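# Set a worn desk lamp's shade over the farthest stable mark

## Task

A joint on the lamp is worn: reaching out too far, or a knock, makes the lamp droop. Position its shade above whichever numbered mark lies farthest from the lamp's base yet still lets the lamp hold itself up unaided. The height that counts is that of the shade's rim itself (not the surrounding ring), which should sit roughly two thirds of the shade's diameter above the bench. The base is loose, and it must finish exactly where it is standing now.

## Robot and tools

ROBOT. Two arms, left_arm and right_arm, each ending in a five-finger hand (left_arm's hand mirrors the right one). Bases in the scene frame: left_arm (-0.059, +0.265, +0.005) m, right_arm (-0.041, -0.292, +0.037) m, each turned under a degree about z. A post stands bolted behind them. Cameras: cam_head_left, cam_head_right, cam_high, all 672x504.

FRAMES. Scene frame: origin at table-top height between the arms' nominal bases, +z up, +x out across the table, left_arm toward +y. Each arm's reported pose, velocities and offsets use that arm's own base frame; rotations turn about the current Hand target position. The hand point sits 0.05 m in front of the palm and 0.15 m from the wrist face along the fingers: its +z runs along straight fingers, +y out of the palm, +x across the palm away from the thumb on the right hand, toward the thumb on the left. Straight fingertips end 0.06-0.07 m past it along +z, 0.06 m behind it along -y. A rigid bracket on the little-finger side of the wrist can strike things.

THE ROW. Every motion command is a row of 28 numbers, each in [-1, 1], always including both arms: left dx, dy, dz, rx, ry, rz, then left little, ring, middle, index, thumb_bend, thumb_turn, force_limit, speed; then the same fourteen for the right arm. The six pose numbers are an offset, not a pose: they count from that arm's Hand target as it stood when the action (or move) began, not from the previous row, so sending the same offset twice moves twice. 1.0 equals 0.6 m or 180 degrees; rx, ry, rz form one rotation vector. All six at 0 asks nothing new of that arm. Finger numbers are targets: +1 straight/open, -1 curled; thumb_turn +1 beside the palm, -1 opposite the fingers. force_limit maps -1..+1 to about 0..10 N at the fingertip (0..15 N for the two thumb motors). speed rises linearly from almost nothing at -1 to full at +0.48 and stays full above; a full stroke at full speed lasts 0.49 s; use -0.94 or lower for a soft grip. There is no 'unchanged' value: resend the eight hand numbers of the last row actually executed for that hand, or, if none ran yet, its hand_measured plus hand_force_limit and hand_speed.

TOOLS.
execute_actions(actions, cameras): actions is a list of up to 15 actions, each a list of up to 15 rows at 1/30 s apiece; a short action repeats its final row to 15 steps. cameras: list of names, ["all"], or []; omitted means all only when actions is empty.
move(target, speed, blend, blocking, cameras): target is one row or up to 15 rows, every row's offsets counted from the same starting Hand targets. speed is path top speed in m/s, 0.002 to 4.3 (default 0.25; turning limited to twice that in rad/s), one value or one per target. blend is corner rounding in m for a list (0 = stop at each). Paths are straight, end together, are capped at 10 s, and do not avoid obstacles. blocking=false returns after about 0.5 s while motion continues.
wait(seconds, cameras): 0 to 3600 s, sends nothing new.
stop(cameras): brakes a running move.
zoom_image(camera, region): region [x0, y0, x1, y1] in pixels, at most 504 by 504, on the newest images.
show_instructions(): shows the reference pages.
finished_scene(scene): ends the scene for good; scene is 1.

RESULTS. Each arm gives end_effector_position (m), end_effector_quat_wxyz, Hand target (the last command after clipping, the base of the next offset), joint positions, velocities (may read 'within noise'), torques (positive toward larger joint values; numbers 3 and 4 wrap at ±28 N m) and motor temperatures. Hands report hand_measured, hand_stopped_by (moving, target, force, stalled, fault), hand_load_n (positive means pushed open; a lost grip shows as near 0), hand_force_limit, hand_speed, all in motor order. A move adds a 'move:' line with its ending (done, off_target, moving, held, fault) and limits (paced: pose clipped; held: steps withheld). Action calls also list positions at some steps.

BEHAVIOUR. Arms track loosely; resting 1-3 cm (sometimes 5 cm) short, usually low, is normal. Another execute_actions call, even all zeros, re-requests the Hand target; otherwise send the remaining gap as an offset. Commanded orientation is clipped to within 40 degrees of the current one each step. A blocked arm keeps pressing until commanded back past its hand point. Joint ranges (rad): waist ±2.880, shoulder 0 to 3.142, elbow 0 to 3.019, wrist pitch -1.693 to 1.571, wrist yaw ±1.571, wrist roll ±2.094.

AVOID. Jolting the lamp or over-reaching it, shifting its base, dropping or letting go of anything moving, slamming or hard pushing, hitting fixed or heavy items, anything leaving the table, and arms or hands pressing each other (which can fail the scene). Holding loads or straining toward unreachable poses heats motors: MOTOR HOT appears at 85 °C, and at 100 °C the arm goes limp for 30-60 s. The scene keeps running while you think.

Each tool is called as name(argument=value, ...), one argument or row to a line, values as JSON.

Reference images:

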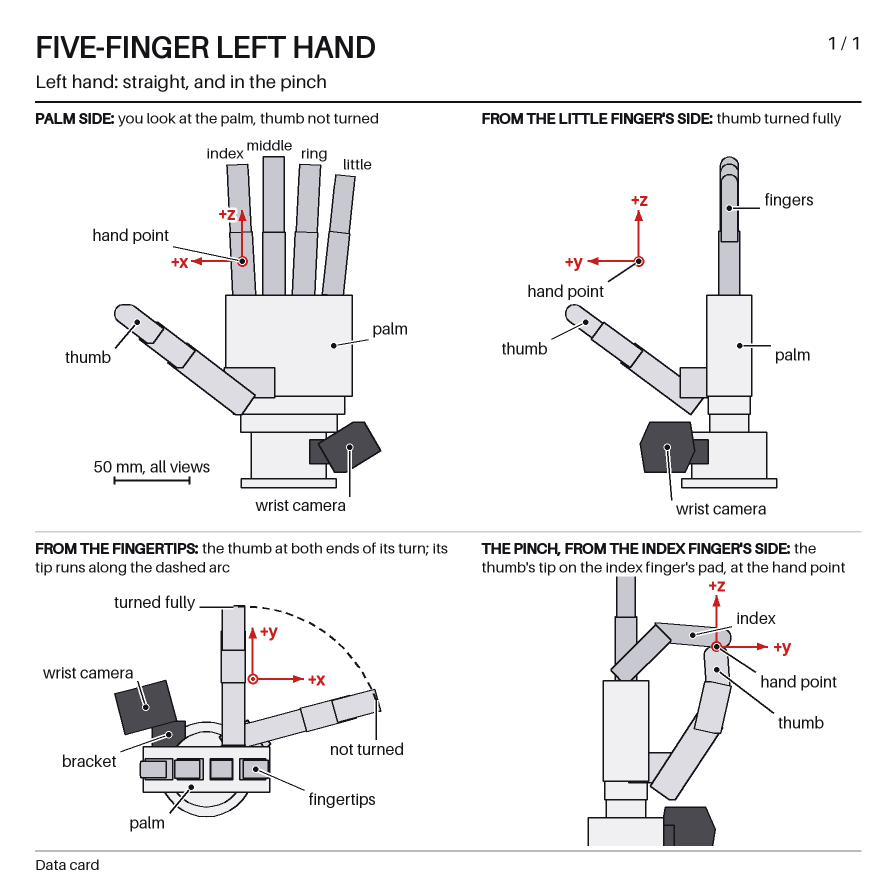

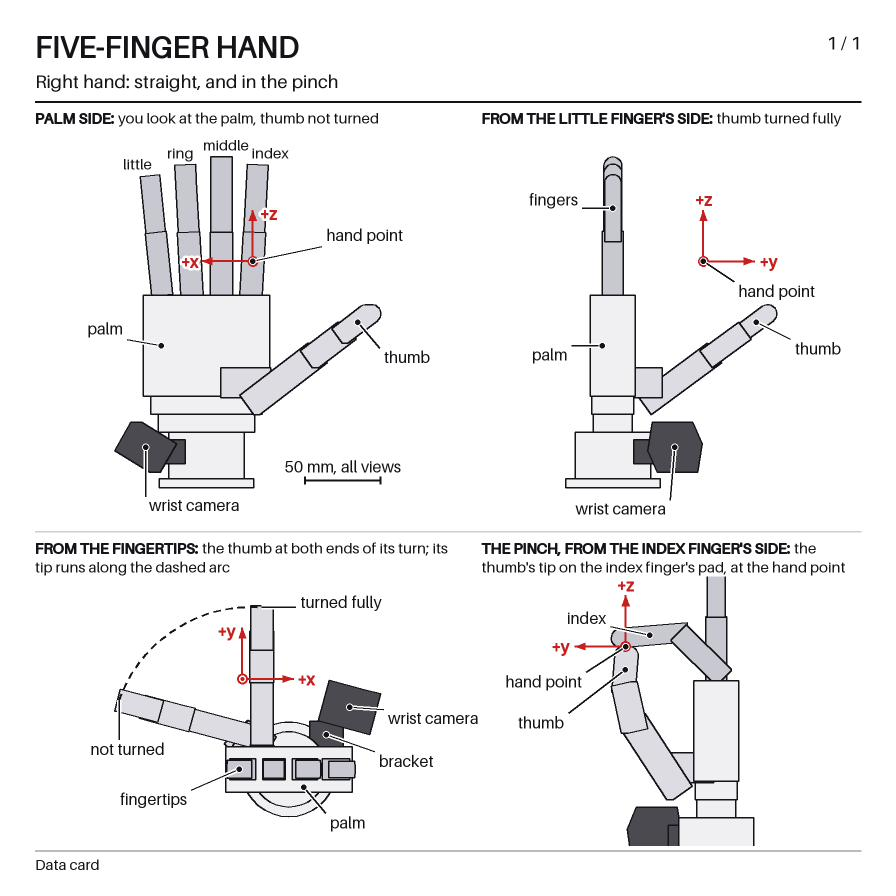

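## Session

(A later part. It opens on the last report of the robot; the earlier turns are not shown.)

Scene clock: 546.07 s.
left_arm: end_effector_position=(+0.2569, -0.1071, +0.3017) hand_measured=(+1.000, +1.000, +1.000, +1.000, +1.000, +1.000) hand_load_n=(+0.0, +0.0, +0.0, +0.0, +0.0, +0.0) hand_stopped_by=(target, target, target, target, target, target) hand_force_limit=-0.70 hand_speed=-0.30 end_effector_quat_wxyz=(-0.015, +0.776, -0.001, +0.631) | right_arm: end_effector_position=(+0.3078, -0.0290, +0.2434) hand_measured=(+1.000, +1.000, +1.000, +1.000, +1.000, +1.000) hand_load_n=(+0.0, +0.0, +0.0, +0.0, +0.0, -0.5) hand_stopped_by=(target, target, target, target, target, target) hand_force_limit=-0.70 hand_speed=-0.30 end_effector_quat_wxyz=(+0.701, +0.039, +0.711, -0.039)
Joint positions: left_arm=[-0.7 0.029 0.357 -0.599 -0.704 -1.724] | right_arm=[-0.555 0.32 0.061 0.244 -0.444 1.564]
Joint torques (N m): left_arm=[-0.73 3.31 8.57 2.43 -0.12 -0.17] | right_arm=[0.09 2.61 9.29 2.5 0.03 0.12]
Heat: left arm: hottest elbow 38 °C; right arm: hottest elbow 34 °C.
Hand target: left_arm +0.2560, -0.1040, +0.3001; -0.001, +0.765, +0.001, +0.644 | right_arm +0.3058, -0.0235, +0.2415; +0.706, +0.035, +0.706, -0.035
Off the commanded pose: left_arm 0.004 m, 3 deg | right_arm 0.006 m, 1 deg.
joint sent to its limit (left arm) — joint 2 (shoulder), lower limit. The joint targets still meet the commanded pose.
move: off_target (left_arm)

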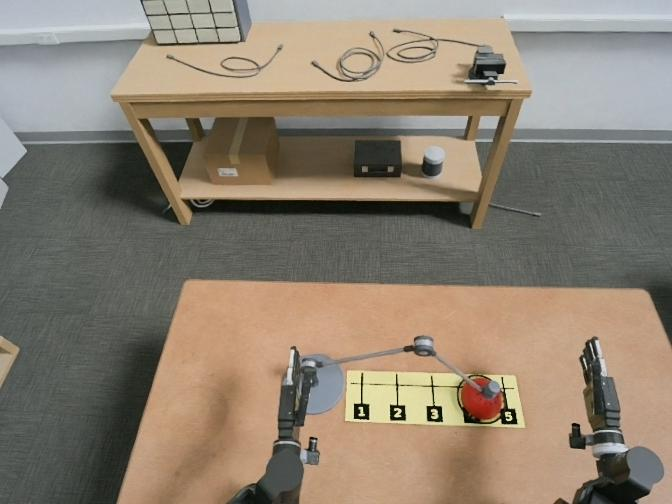

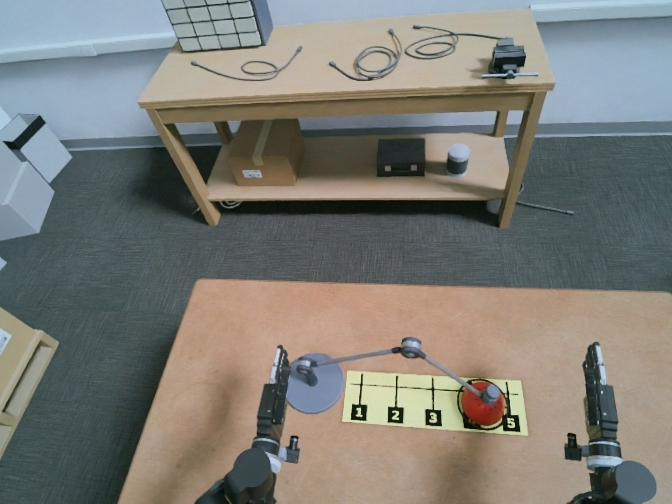

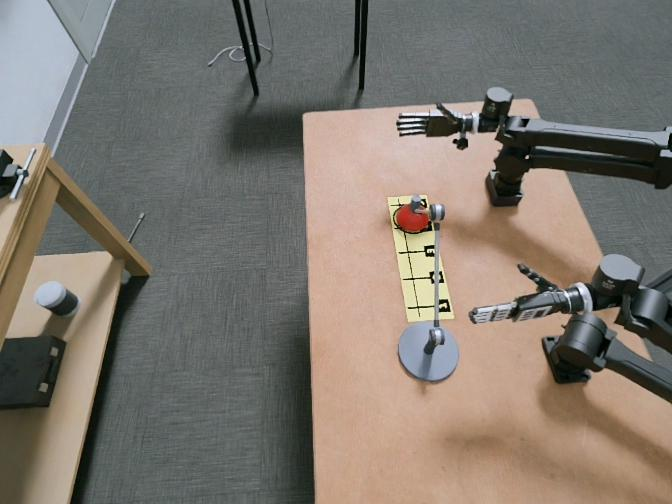

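move(
  target=[
    [0.193,0.09,-0.083,0,0,0,1,1,1,1,1,1,-0.7,-0.3,0.0,0.06,-0.15,0,0,0,1,1,1,1,1,1,-0.7,-0.3],
    [0.193,0.06,-0.25,0,0,0,1,1,1,1,1,1,-0.7,-0.3,0.0,0.07,-0.2,0,0,0,1,1,1,1,1,1,-0.7,-0.3],
  ],
  speed=0.12,
  cameras=["all"],
)

zoom_image(
  camera="cam_head_left",
  region=[270, 310, 560, 450],
)

zoom_image(
  camera="cam_high",
  region=[370, 100, 570, 380],
)

Scene clock: 547.27 s.
left_arm: end_effector_position=(+0.2705, -0.0948, +0.2971) hand_measured=(+1.000, +1.000, +1.000, +1.000, +1.000, +1.000) hand_load_n=(+0.0, +0.0, +0.0, +0.0, +0.0, +0.0) hand_stopped_by=(target, target, target, target, target, target) hand_force_limit=-0.70 hand_speed=-0.30 end_effector_quat_wxyz=(-0.007, +0.773, +0.013, +0.635) | right_arm: end_effector_position=(+0.3075, -0.0274, +0.2393) hand_measured=(+1.000, +1.000, +1.000, +1.000, +1.000, +1.000) hand_load_n=(+0.0, +0.0, +0.0, +0.0, +0.0, +0.0) hand_stopped_by=(target, target, target, target, target, target) hand_force_limit=-0.70 hand_speed=-0.30 end_effector_quat_wxyz=(+0.704, +0.040, +0.708, -0.043)
Joint positions: left_arm=[-0.499 0.029 0.325 -0.522 -0.515 -1.689] | right_arm=[-0.538 0.32 0.045 0.27 -0.422 1.564]
Joint torques (N m): left_arm=[-0.62 5.6 8.84 3.21 -0.02 0.08] | right_arm=[-1.44 2.61 10.65 1.7 0.04 0.07]
Heat: left arm: hottest elbow 38 °C; right arm: hottest elbow 34 °C.
Hand target: left_arm +0.2728, -0.0973, +0.2936; -0.009, +0.772, +0.007, +0.635 (not the last commanded pose) | right_arm +0.3077, -0.0286, +0.2405; +0.704, +0.041, +0.708, -0.044 (not the last commanded pose)
Off the commanded pose: left_arm 0.181 m, 2 deg | right_arm 0.126 m, 1 deg.
move: held (right_arm; a check stopped the path), off_target (left_arm; braked when a check withheld steps of right_arm); path passed 0 of 2 targets; limits=held
pose unreachable (right arm): on one or more control steps of this call, first in action 0 (counted from 0), this arm could not follow its commanded pose, so it was not sent that pose on those steps. It may still have moved: this result reports where it is.
cause: moving toward the commanded pose would bring two parts of the arm too close to each other (joints 2 (shoulder) and 3 (elbow) lie between them).

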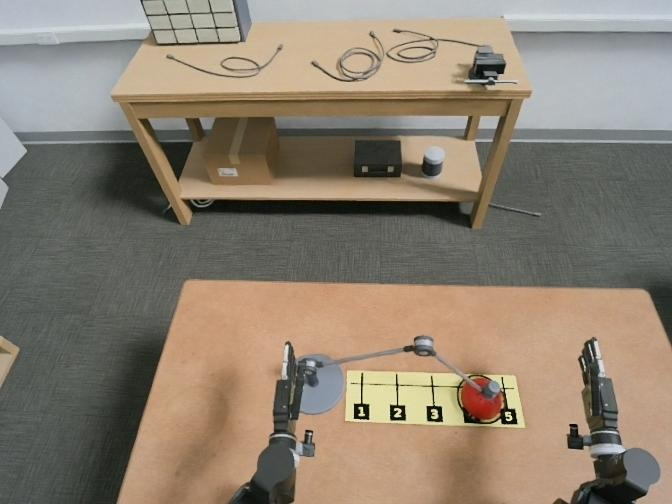

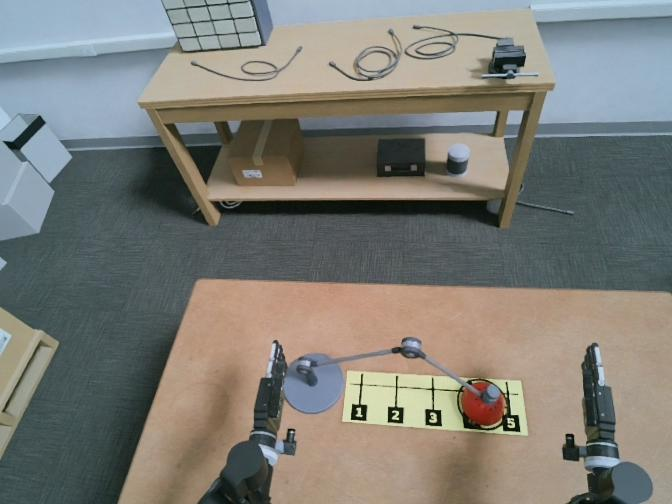

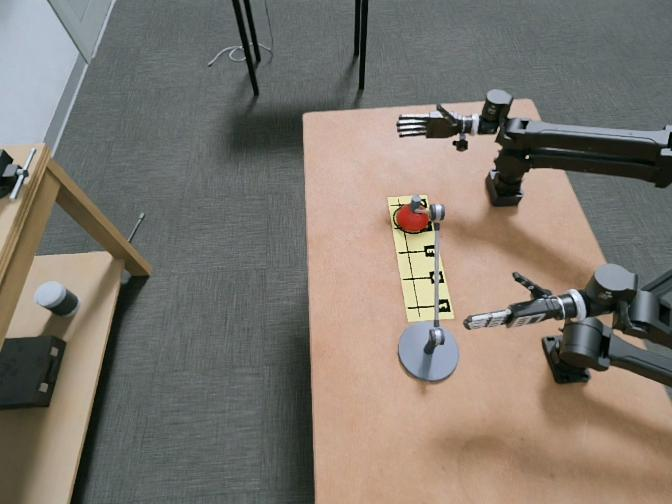

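Scaled by 1.738 from the camera's image (finer frame: 960x720).

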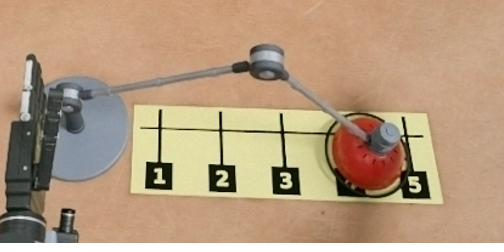

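Scaled by 1.800 from the camera's image (finer frame: 960x720).

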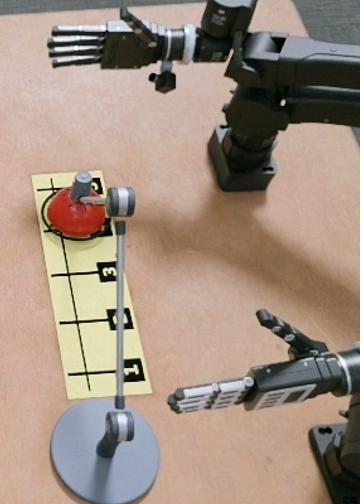

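move(
  target=[
    [0.165,0.079,-0.073,0,0,0,1,1,1,1,1,1,-0.7,-0.3,0.1,0.0,-0.1,0,0,0,1,1,1,1,1,1,-0.7,-0.3],
    [0.165,0.049,-0.24,0,0,0,1,1,1,1,1,1,-0.7,-0.3,0.1,0.05,-0.15,0,0,0,1,1,1,1,1,1,-0.7,-0.3],
  ],
  speed=0.12,
  cameras=["all"],
)

zoom_image(
  camera="cam_head_left",
  region=[270, 310, 560, 450],
)

zoom_image(
  camera="cam_high",
  region=[370, 100, 570, 380],
)

Scene clock: 550.63 s.
left_arm: end_effector_position=(+0.3740, -0.0643, +0.1607) hand_measured=(+1.000, +1.000, +1.000, +1.000, +1.000, +1.000) hand_load_n=(+0.0, +0.0, +0.0, +0.0, +0.0, +0.0) hand_stopped_by=(target, target, target, target, target, target) hand_force_limit=-0.70 hand_speed=-0.30 end_effector_quat_wxyz=(-0.012, +0.775, +0.006, +0.632) | right_arm: end_effector_position=(+0.3707, -0.0117, +0.1573) hand_measured=(+1.000, +1.000, +1.000, +1.000, +1.000, +1.000) hand_load_n=(+0.0, +0.0, +0.0, +0.0, -0.5, +0.0) hand_stopped_by=(target, target, target, target, target, target) hand_force_limit=-0.70 hand_speed=-0.30 end_effector_quat_wxyz=(+0.700, +0.046, +0.711, -0.049)
Joint positions: left_arm=[-0.05 0.963 0.08 0.681 -0.075 -1.576] | right_arm=[-0.259 1.526 0.031 1.481 -0.125 1.563]
Joint torques (N m): left_arm=[-1.03 -1.9 6.58 3.25 -0.1 -0.07] | right_arm=[-1.14 -4.95 2.44 1.85 -0.02 0.07]
Heat: left arm: hottest elbow 38 °C; right arm: hottest elbow 34 °C.
Hand target: left_arm +0.3718, -0.0660, +0.1605; -0.009, +0.772, +0.007, +0.635 (not the last commanded pose) | right_arm +0.3707, -0.0129, +0.1596; +0.702, +0.046, +0.709, -0.051 (not the last commanded pose)
Off the commanded pose: left_arm 0.012 m, 1 deg | right_arm 0.015 m, 1 deg.
move: held (right_arm; a check stopped the path), off_target (left_arm; braked when a check withheld steps of right_arm); path passed 1 of 2 targets; limits=held
pose unreachable (right arm): on one or more control steps of this call, first in action 0 (counted from 0), this arm could not follow its commanded pose, so it was not sent that pose on those steps. It may still have moved: this result reports where it is.
cause: moving toward the commanded pose would bring two parts of the arm too close to each other (joints 2 (shoulder) and 3 (elbow) lie between them).

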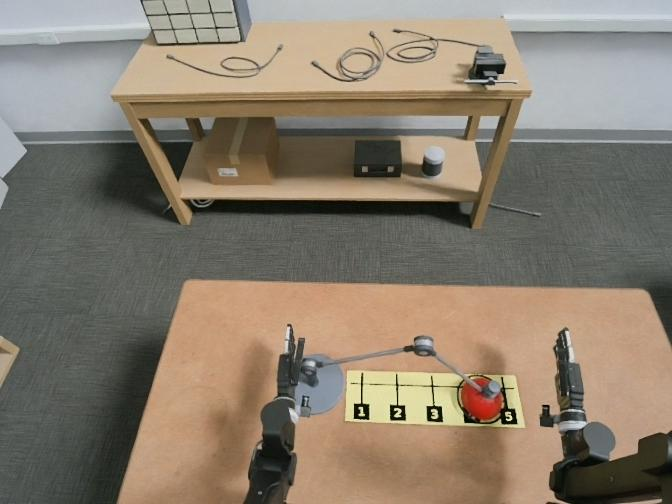

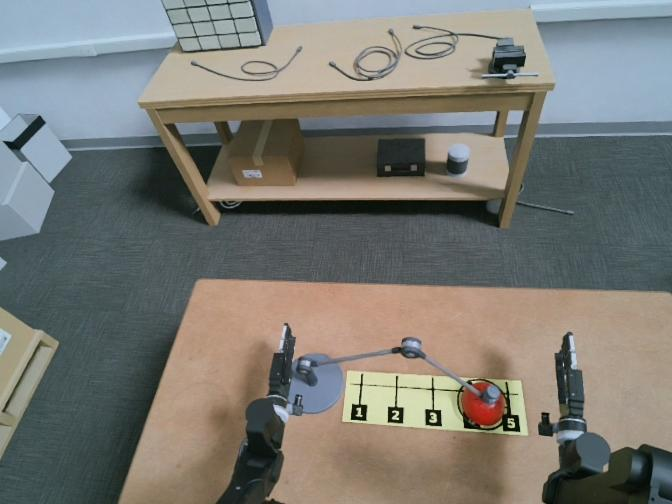

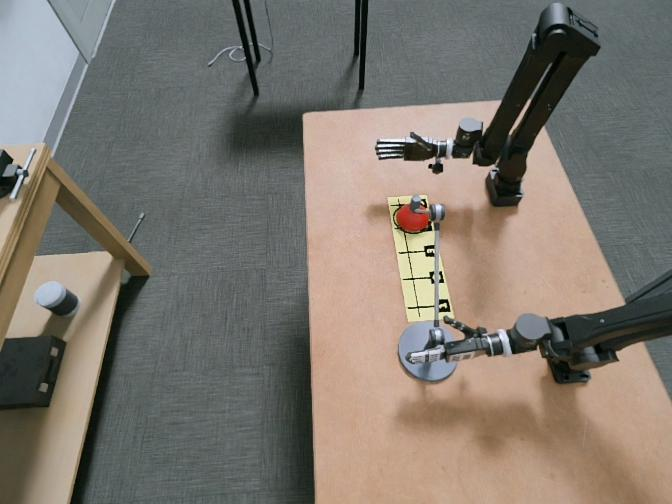

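Scaled by 1.738 from the camera's image (finer frame: 960x720).

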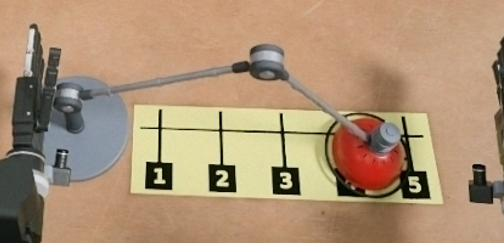

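Scaled by 1.800 from the camera's image (finer frame: 960x720).

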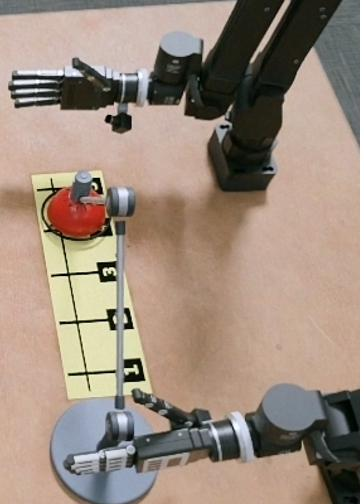

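move(
  target=[
    [0,-0.003,-0.084,0,0,0,1,1,1,1,1,1,-0.7,-0.3,-0.0,0.1,0,0,0,0,1,1,1,1,1,1,-0.7,-0.3],
    [0,-0.003,-0.084,0,0,0,1,1,1,1,1,1,-0.7,-0.3,-0.043,0.12,-0.079,0,0,0,1,1,1,1,1,1,-0.7,-0.3],
  ],
  speed=0.1,
  cameras=["all"],
)

zoom_image(
  camera="cam_head_left",
  region=[270, 310, 560, 450],
)

zoom_image(
  camera="cam_high",
  region=[370, 100, 570, 380],
)

Scene clock: 552.97 s.
left_arm: end_effector_position=(+0.3749, -0.0657, +0.1109) hand_measured=(+1.000, +1.000, +1.000, +1.000, +1.000, +1.000) hand_load_n=(+0.0, +0.0, +0.0, -0.5, -0.5, -0.5) hand_stopped_by=(target, target, target, target, target, target) hand_force_limit=-0.70 hand_speed=-0.30 end_effector_quat_wxyz=(-0.013, +0.773, +0.006, +0.635) | right_arm: end_effector_position=(+0.3738, +0.0439, +0.1565) hand_measured=(+1.000, +1.000, +1.000, +1.000, +1.000, +1.000) hand_load_n=(+0.0, +0.0, +0.0, +0.0, +0.0, +0.0) hand_stopped_by=(target, target, target, target, target, target) hand_force_limit=-0.70 hand_speed=-0.30 end_effector_quat_wxyz=(+0.699, +0.048, +0.711, -0.055)
Joint positions: left_arm=[-0.058 1.496 0.039 1.262 -0.085 -1.576] | right_arm=[0.074 1.521 0.023 1.481 0.22 1.563]
Joint torques (N m): left_arm=[-1.26 -4.48 2.73 3.19 -0.11 -0.13] | right_arm=[-0.03 -4.42 2.39 1.74 0.02 0.14]
Heat: left arm: hottest elbow 38 °C; right arm: hottest elbow 34 °C.
Hand target: left_arm +0.3717, -0.0677, +0.1101; -0.009, +0.772, +0.007, +0.635 | right_arm +0.3738, +0.0439, +0.1565; +0.699, +0.048, +0.711, -0.055 (not the last commanded pose)
Off the commanded pose: left_arm 0.004 m, 0 deg | right_arm 0.055 m, 1 deg.
move: held (right_arm; a check stopped the path); path passed 1 of 2 targets; limits=held
pose unreachable (right arm): on one or more control steps of this call, first in action 0 (counted from 0), this arm could not follow its commanded pose, so it was not sent that pose on those steps. It may still have moved: this result reports where it is.
cause: moving toward the commanded pose would bring two parts of the arm too close to each other (joints 2 (shoulder) and 3 (elbow) lie between them).

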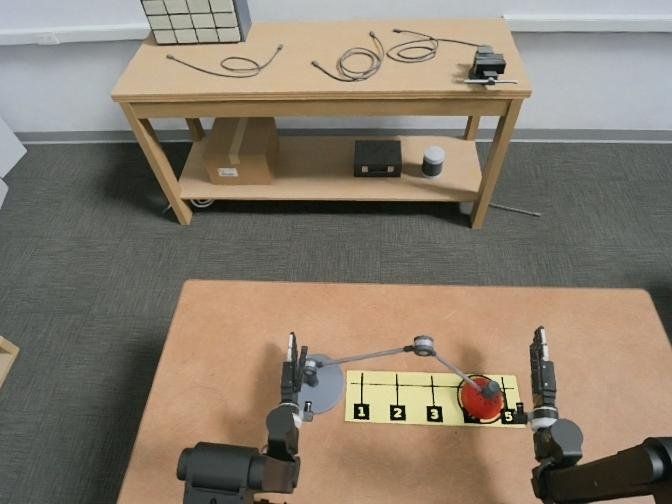

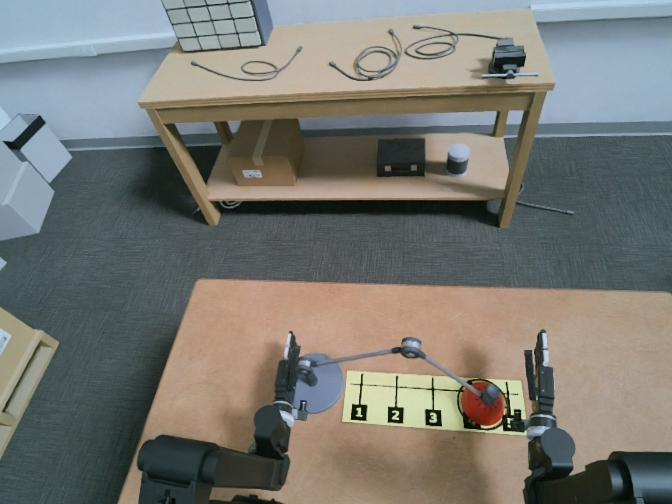

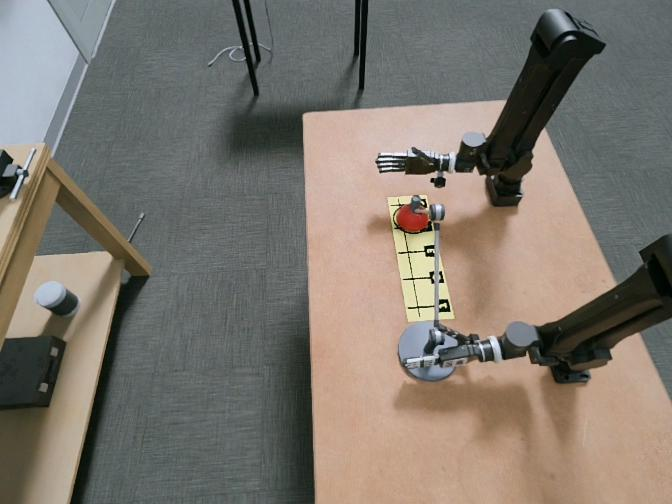

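Scaled by 1.738 from the camera's image (finer frame: 960x720).

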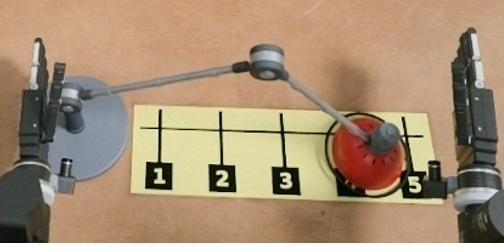

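Scaled by 1.800 from the camera's image (finer frame: 960x720).

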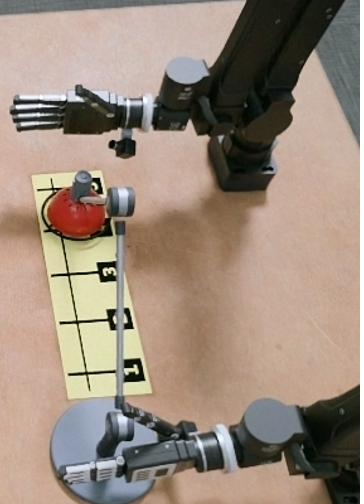

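move(
  target=[
    [0,0,0,0,0,0,1,1,1,1,1,1,-0.7,-0.3,-0.05,0.0,0.12,0.039,0.494,0.034,1,1,1,1,1,1,-0.7,-0.3],
  ],
  speed=0.2,
  cameras=["all"],
)

zoom_image(
  camera="cam_high",
  region=[370, 100, 570, 380],
)

Scene clock: 558.80 s.
left_arm: end_effector_position=(+0.3749, -0.0657, +0.1109) hand_measured=(+1.000, +1.000, +1.000, +1.000, +1.000, +1.000) hand_load_n=(+0.0, +0.0, +0.0, +0.0, +0.0, +0.0) hand_stopped_by=(target, target, target, target, target, target) hand_force_limit=-0.70 hand_speed=-0.30 end_effector_quat_wxyz=(-0.013, +0.773, +0.006, +0.635) | right_arm: end_effector_position=(+0.3331, +0.0489, +0.2154) hand_measured=(+1.000, +1.000, +1.000, +1.000, +1.000, +1.000) hand_load_n=(+0.0, +0.0, +0.0, +0.0, +0.0, +0.0) hand_stopped_by=(target, target, target, target, target, target) hand_force_limit=-0.70 hand_speed=-0.30 end_effector_quat_wxyz=(-0.010, -0.004, +1.000, +0.000)
Joint positions: left_arm=[-0.058 1.496 0.039 1.262 -0.085 -1.576] | right_arm=[-0.036 1.145 1.094 -1.541 0.001 1.527]
Joint torques (N m): left_arm=[-1.55 -4.54 2.58 3.21 -0.09 -0.09] | right_arm=[-1.2 -4.42 12.92 -0.38 -0.15 0.02]
Heat: left arm: hottest elbow 37 °C; right arm: hottest elbow 34 °C.
Hand target: left_arm +0.3717, -0.0677, +0.1101; -0.009, +0.772, +0.007, +0.635 | right_arm +0.3439, +0.0440, +0.2285; -0.001, +0.000, +1.000, +0.001
Off the commanded pose: left_arm 0.004 m, 0 deg | right_arm 0.018 m, 1 deg.
move: off_target (right_arm)

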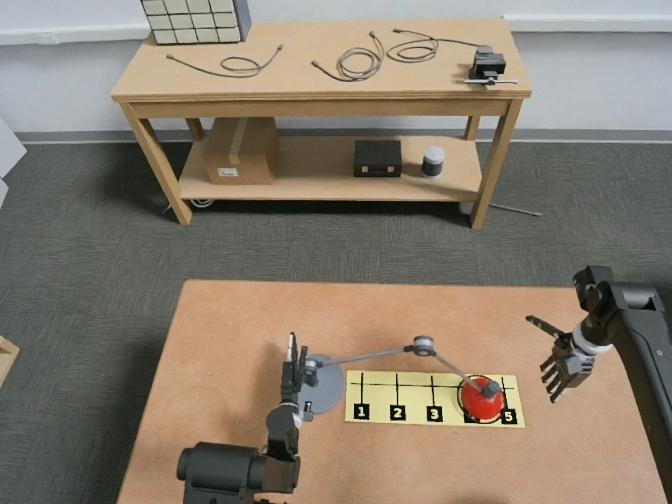

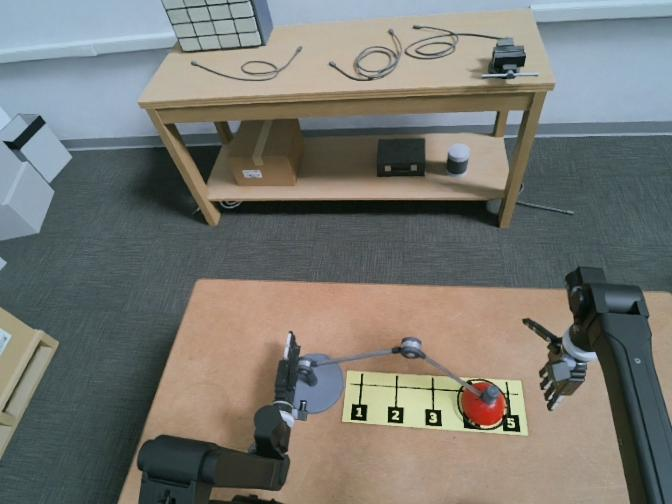

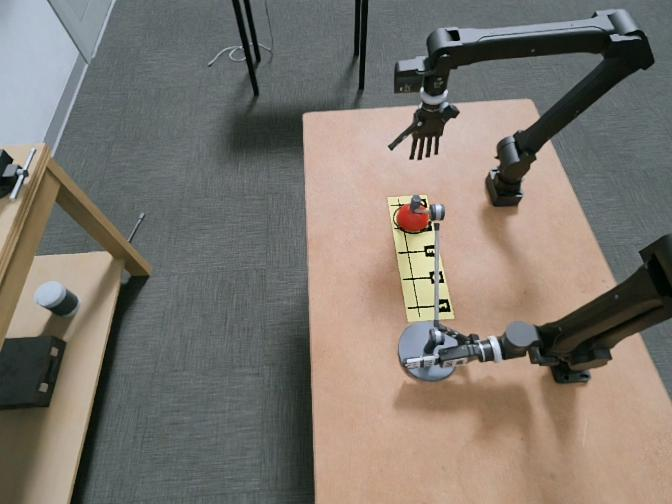

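Scaled by 1.800 from the camera's image (finer frame: 960x720).

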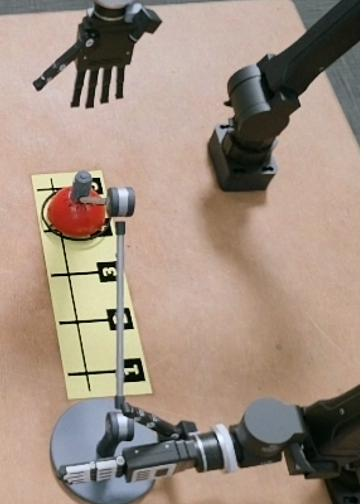

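move(
  target=[
    [0,0,0,0,0,0,1,1,1,1,1,1,-0.7,-0.3,-0.05,0.06,-0.18,0,0,0,1,1,1,1,1,1,-0.7,-0.3],
  ],
  speed=0.12,
  cameras=["all"],
)

zoom_image(
  camera="cam_high",
  region=[370, 120, 490, 260],
)

zoom_image(
  camera="cam_head_left",
  region=[440, 310, 580, 440],
)

zoom_image(
  camera="cam_head_right",
  region=[440, 310, 580, 440],
)

Scene clock: 560.80 s.
left_arm: end_effector_position=(+0.3749, -0.0657, +0.1109) hand_measured=(+1.000, +1.000, +1.000, +1.000, +1.000, +1.000) hand_load_n=(+0.0, +0.0, +0.0, +0.0, +0.0, -0.5) hand_stopped_by=(target, target, target, target, target, target) hand_force_limit=-0.70 hand_speed=-0.30 end_effector_quat_wxyz=(-0.013, +0.773, +0.006, +0.635) | right_arm: end_effector_position=(+0.3149, +0.0757, +0.1216) hand_measured=(+1.000, +1.000, +1.000, +1.000, +1.000, +1.000) hand_load_n=(+0.0, +0.0, +0.0, +0.0, +0.0, -0.5) hand_stopped_by=(target, target, target, target, target, target) hand_force_limit=-0.70 hand_speed=-0.30 end_effector_quat_wxyz=(-0.006, +0.002, +1.000, +0.000)
Joint positions: left_arm=[-0.058 1.496 0.039 1.262 -0.085 -1.576] | right_arm=[0.057 1.131 0.834 -1.285 0 1.632]
Joint torques (N m): left_arm=[-0.79 -5.19 2.56 3.32 -0.08 -0.12] | right_arm=[0.09 -5.77 8.23 0.43 -0.11 0.12]
Heat: left arm: hottest elbow 37 °C; right arm: hottest elbow 34 °C.
Hand target: left_arm +0.3717, -0.0677, +0.1101; -0.009, +0.772, +0.007, +0.635 | right_arm +0.3138, +0.0799, +0.1205; -0.001, +0.000, +1.000, +0.000
Off the commanded pose: left_arm 0.004 m, 0 deg | right_arm 0.004 m, 1 deg.
move: done

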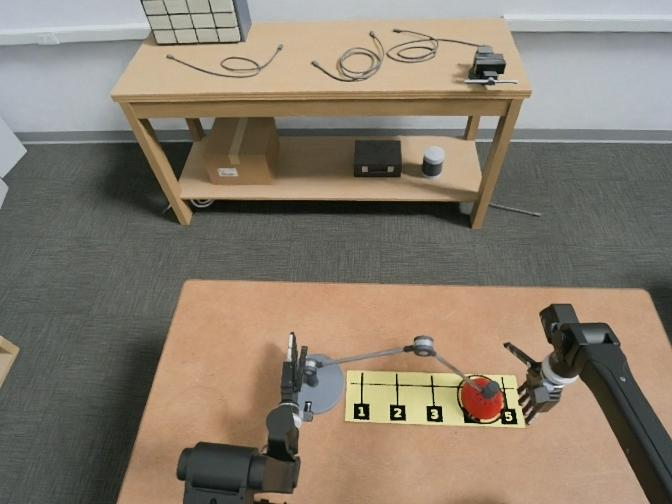

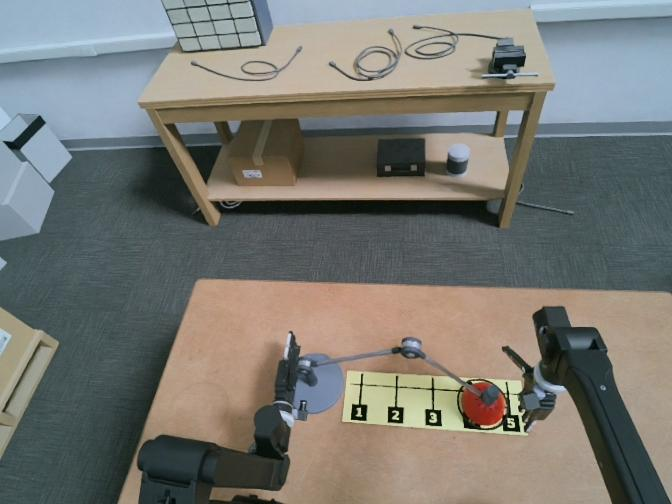

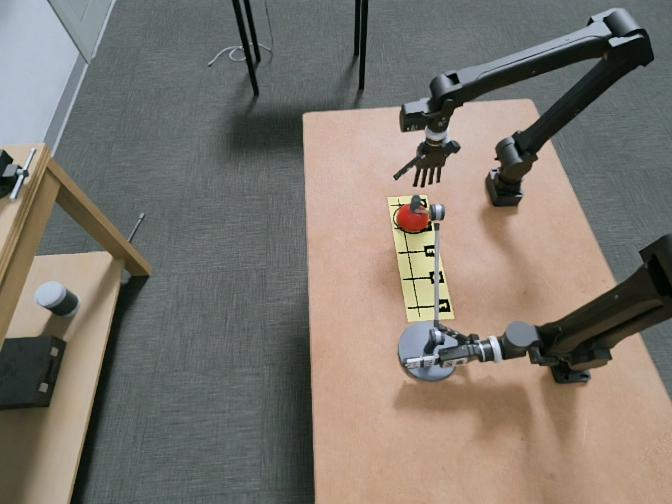

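Scaled by 3.600 from the camera's image (finer frame: 960x720).

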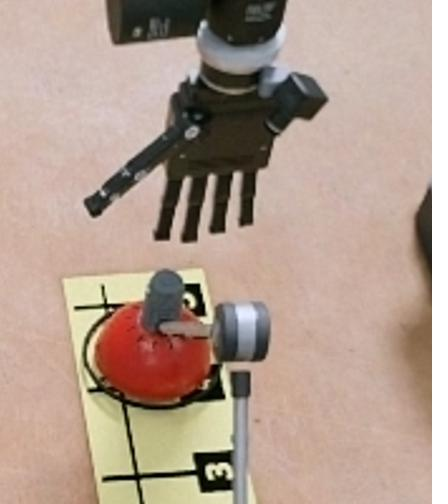

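Scaled by 3.600 from the camera's image (finer frame: 960x720).

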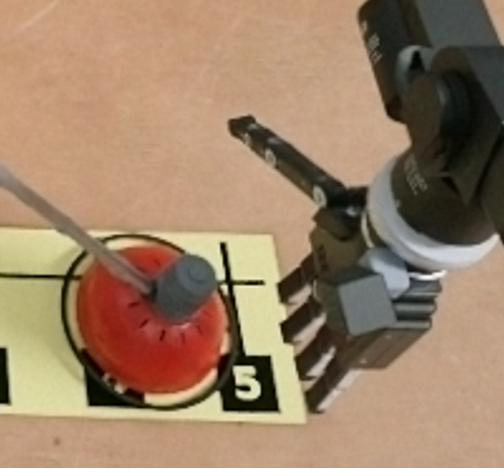

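Scaled by 3.600 from the camera's image (finer frame: 960x720).

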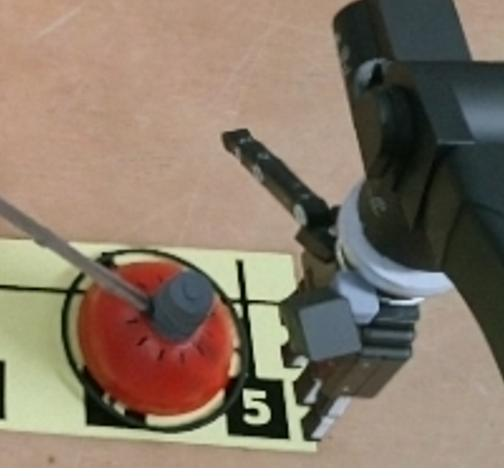

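move(
  target=[
    [0,0.013,0,0,0,0,1,1,1,1,1,1,-0.7,-0.3,0.058,0.0,-0.05,0,0,0,1,1,1,1,1,1,-0.7,-0.3],
    [0,0.013,0,0,0,0,1,1,1,1,1,1,-0.7,-0.3,0.058,0.06,-0.057,0,0,0,1,1,1,1,1,1,-0.7,-0.3],
  ],
  speed=[0.06,0.03],
  cameras=["all"],
)

zoom_image(
  camera="cam_high",
  region=[370, 120, 490, 260],
)

zoom_image(
  camera="cam_head_left",
  region=[440, 310, 580, 440],
)

Scene clock: 566.87 s.
left_arm: end_effector_position=(+0.3746, -0.0623, +0.1112) hand_measured=(+1.000, +1.000, +1.000, +1.000, +1.000, +1.000) hand_load_n=(+0.0, +0.0, +0.0, +0.0, +0.0, +0.0) hand_stopped_by=(target, target, target, target, target, target) hand_force_limit=-0.70 hand_speed=-0.30 end_effector_quat_wxyz=(-0.007, +0.773, +0.005, +0.635) | right_arm: end_effector_position=(+0.3422, +0.1102, +0.0873) hand_measured=(+1.000, +1.000, +1.000, +1.000, +1.000, +1.000) hand_load_n=(+0.0, +0.0, +0.0, +0.0, +0.0, +0.0) hand_stopped_by=(target, target, target, target, target, target) hand_force_limit=-0.70 hand_speed=-0.30 end_effector_quat_wxyz=(-0.003, +0.002, +1.000, +0.000)
Joint positions: left_arm=[-0.029 1.496 0.039 1.262 -0.046 -1.576] | right_arm=[0.161 1.254 0.834 -1.157 -0.001 1.736]
Joint torques (N m): left_arm=[-0.67 -4.84 2.56 3.25 0.06 -0.01] | right_arm=[0.44 -4.66 9.2 0.55 -0.1 0.05]
Heat: left arm: hottest elbow 36 °C; right arm: hottest elbow 34 °C.
Hand target: left_arm +0.3717, -0.0600, +0.1101; -0.009, +0.772, +0.007, +0.635 | right_arm +0.3486, +0.1160, +0.0862; -0.001, +0.000, +1.000, +0.000
Off the commanded pose: left_arm 0.004 m, 0 deg | right_arm 0.009 m, 0 deg.
move: done

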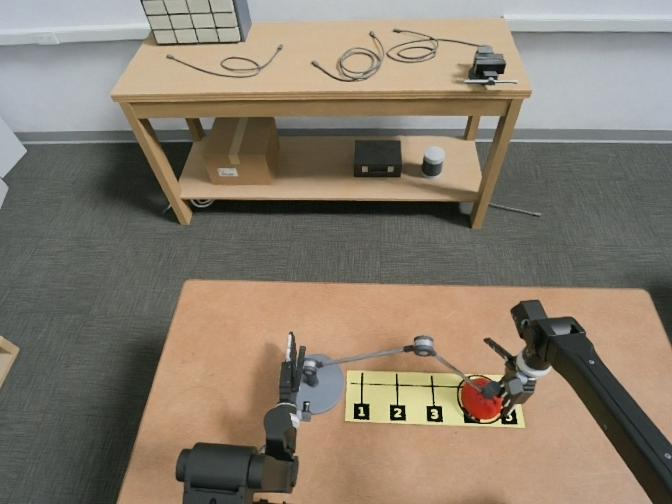

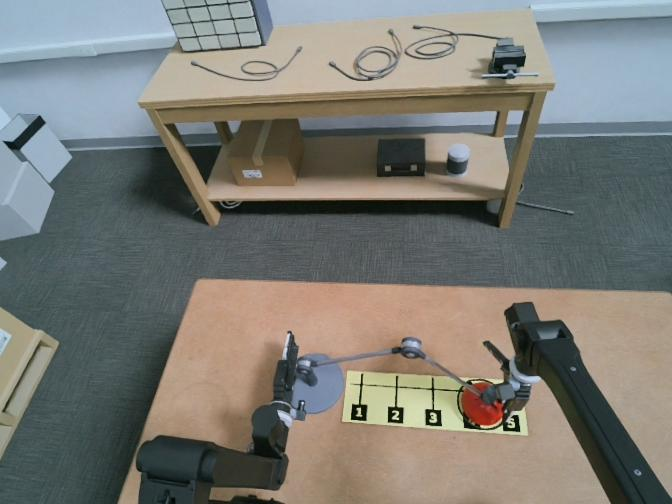

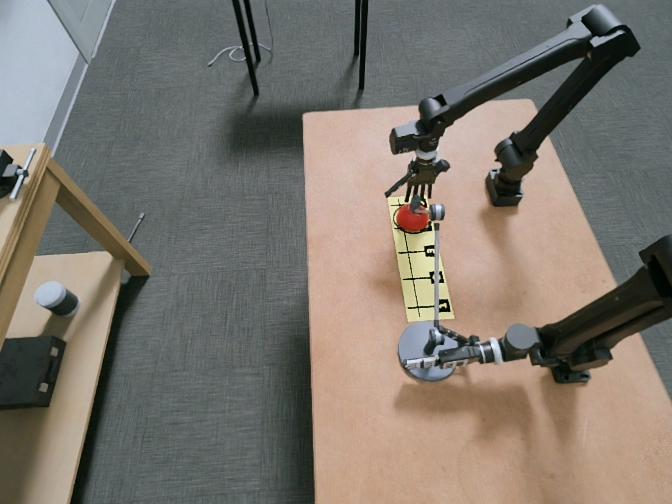

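Scaled by 3.600 from the camera's image (finer frame: 960x720).

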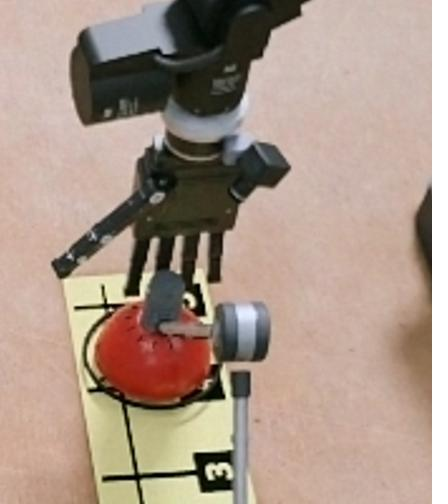

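Scaled by 3.600 from the camera's image (finer frame: 960x720).

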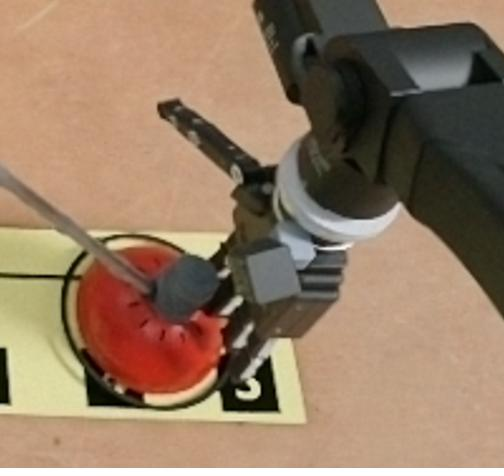

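move(
  target=[
    [0,0.0,0,0,0,0,1,1,1,1,1,1,-0.7,-0.3,0.0,0.08,0.0,0,0,0,1,1,1,1,1,1,-0.7,-0.3],
  ],
  speed=[0.03],
  cameras=["all"],
)

zoom_image(
  camera="cam_high",
  region=[370, 120, 490, 260],
)

zoom_image(
  camera="cam_head_left",
  region=[280, 310, 540, 450],
)

Scene clock: 569.47 s.
left_arm: end_effector_position=(+0.3746, -0.0623, +0.1112) hand_measured=(+1.000, +1.000, +1.000, +1.000, +1.000, +1.000) hand_load_n=(+0.0, +0.0, +0.0, +0.0, +0.0, +0.0) hand_stopped_by=(target, target, target, target, target, target) hand_force_limit=-0.70 hand_speed=-0.30 end_effector_quat_wxyz=(-0.007, +0.773, +0.005, +0.635) | right_arm: end_effector_position=(+0.3441, +0.1237, +0.0841) hand_measured=(+1.000, +1.000, +1.000, +1.000, +1.000, +1.000) hand_load_n=(+0.0, +0.0, +0.5, +0.0, +0.0, +0.0) hand_stopped_by=(target, target, target, target, target, target) hand_force_limit=-0.70 hand_speed=-0.30 end_effector_quat_wxyz=(+0.003, +0.033, +0.999, -0.031)
Joint positions: left_arm=[-0.029 1.496 0.039 1.262 -0.046 -1.576] | right_arm=[0.248 1.26 0.838 -1.16 0.06 1.886]
Joint torques (N m): left_arm=[-0.97 -4.25 2.45 3.3 0.08 -0.01] | right_arm=[3.55 -3.6 11.07 0.53 -2.24 -0.03]
Heat: left arm: hottest elbow 36 °C; right arm: hottest elbow 34 °C.
Hand target: left_arm +0.3717, -0.0600, +0.1101; -0.009, +0.772, +0.007, +0.635 | right_arm +0.3486, +0.1639, +0.0863; -0.001, +0.000, +1.000, +0.000
Off the commanded pose: left_arm 0.004 m, 0 deg | right_arm 0.041 m, 5 deg.
move: off_target (right_arm)

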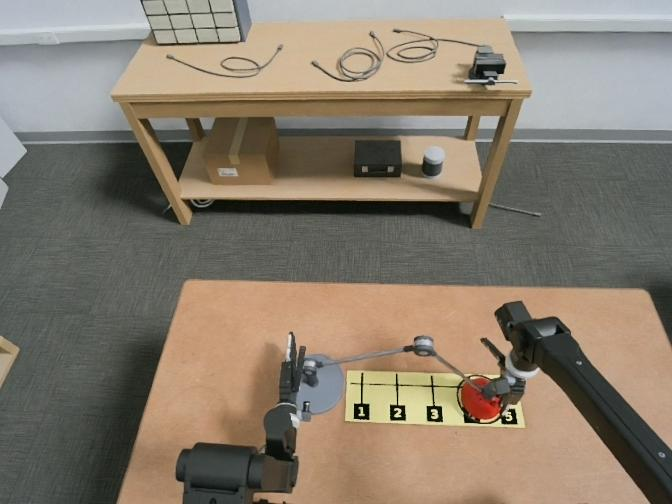

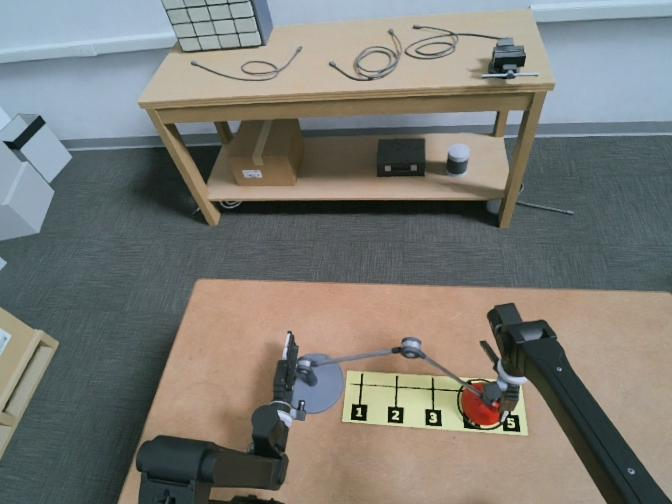

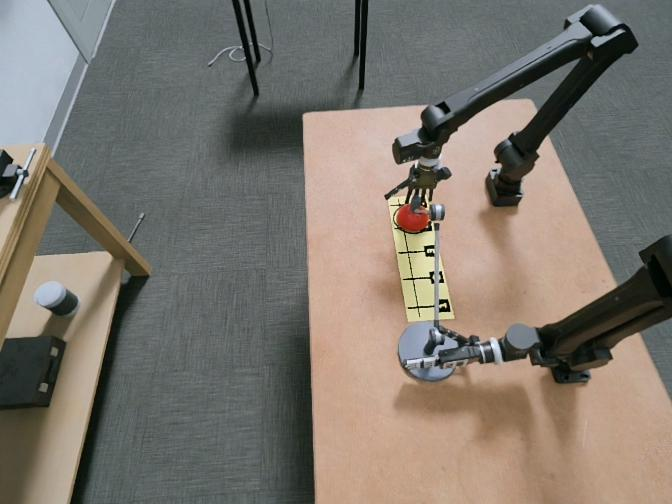

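Scaled by 3.600 from the camera's image (finer frame: 960x720).

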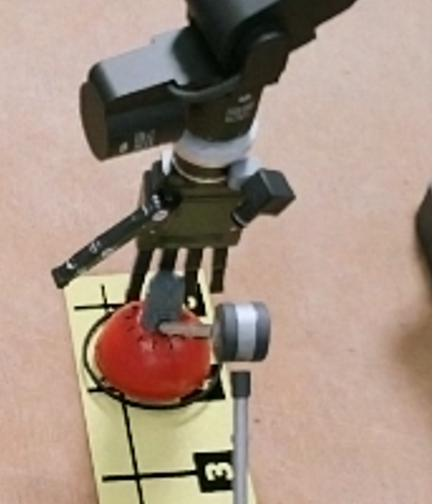

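Scaled by 1.938 from the camera's image (finer frame: 960x720).

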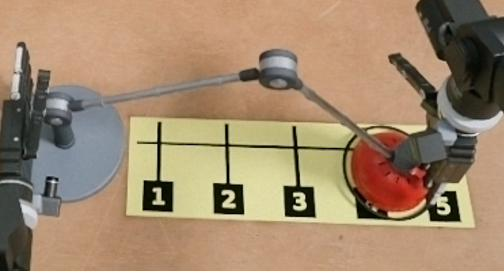

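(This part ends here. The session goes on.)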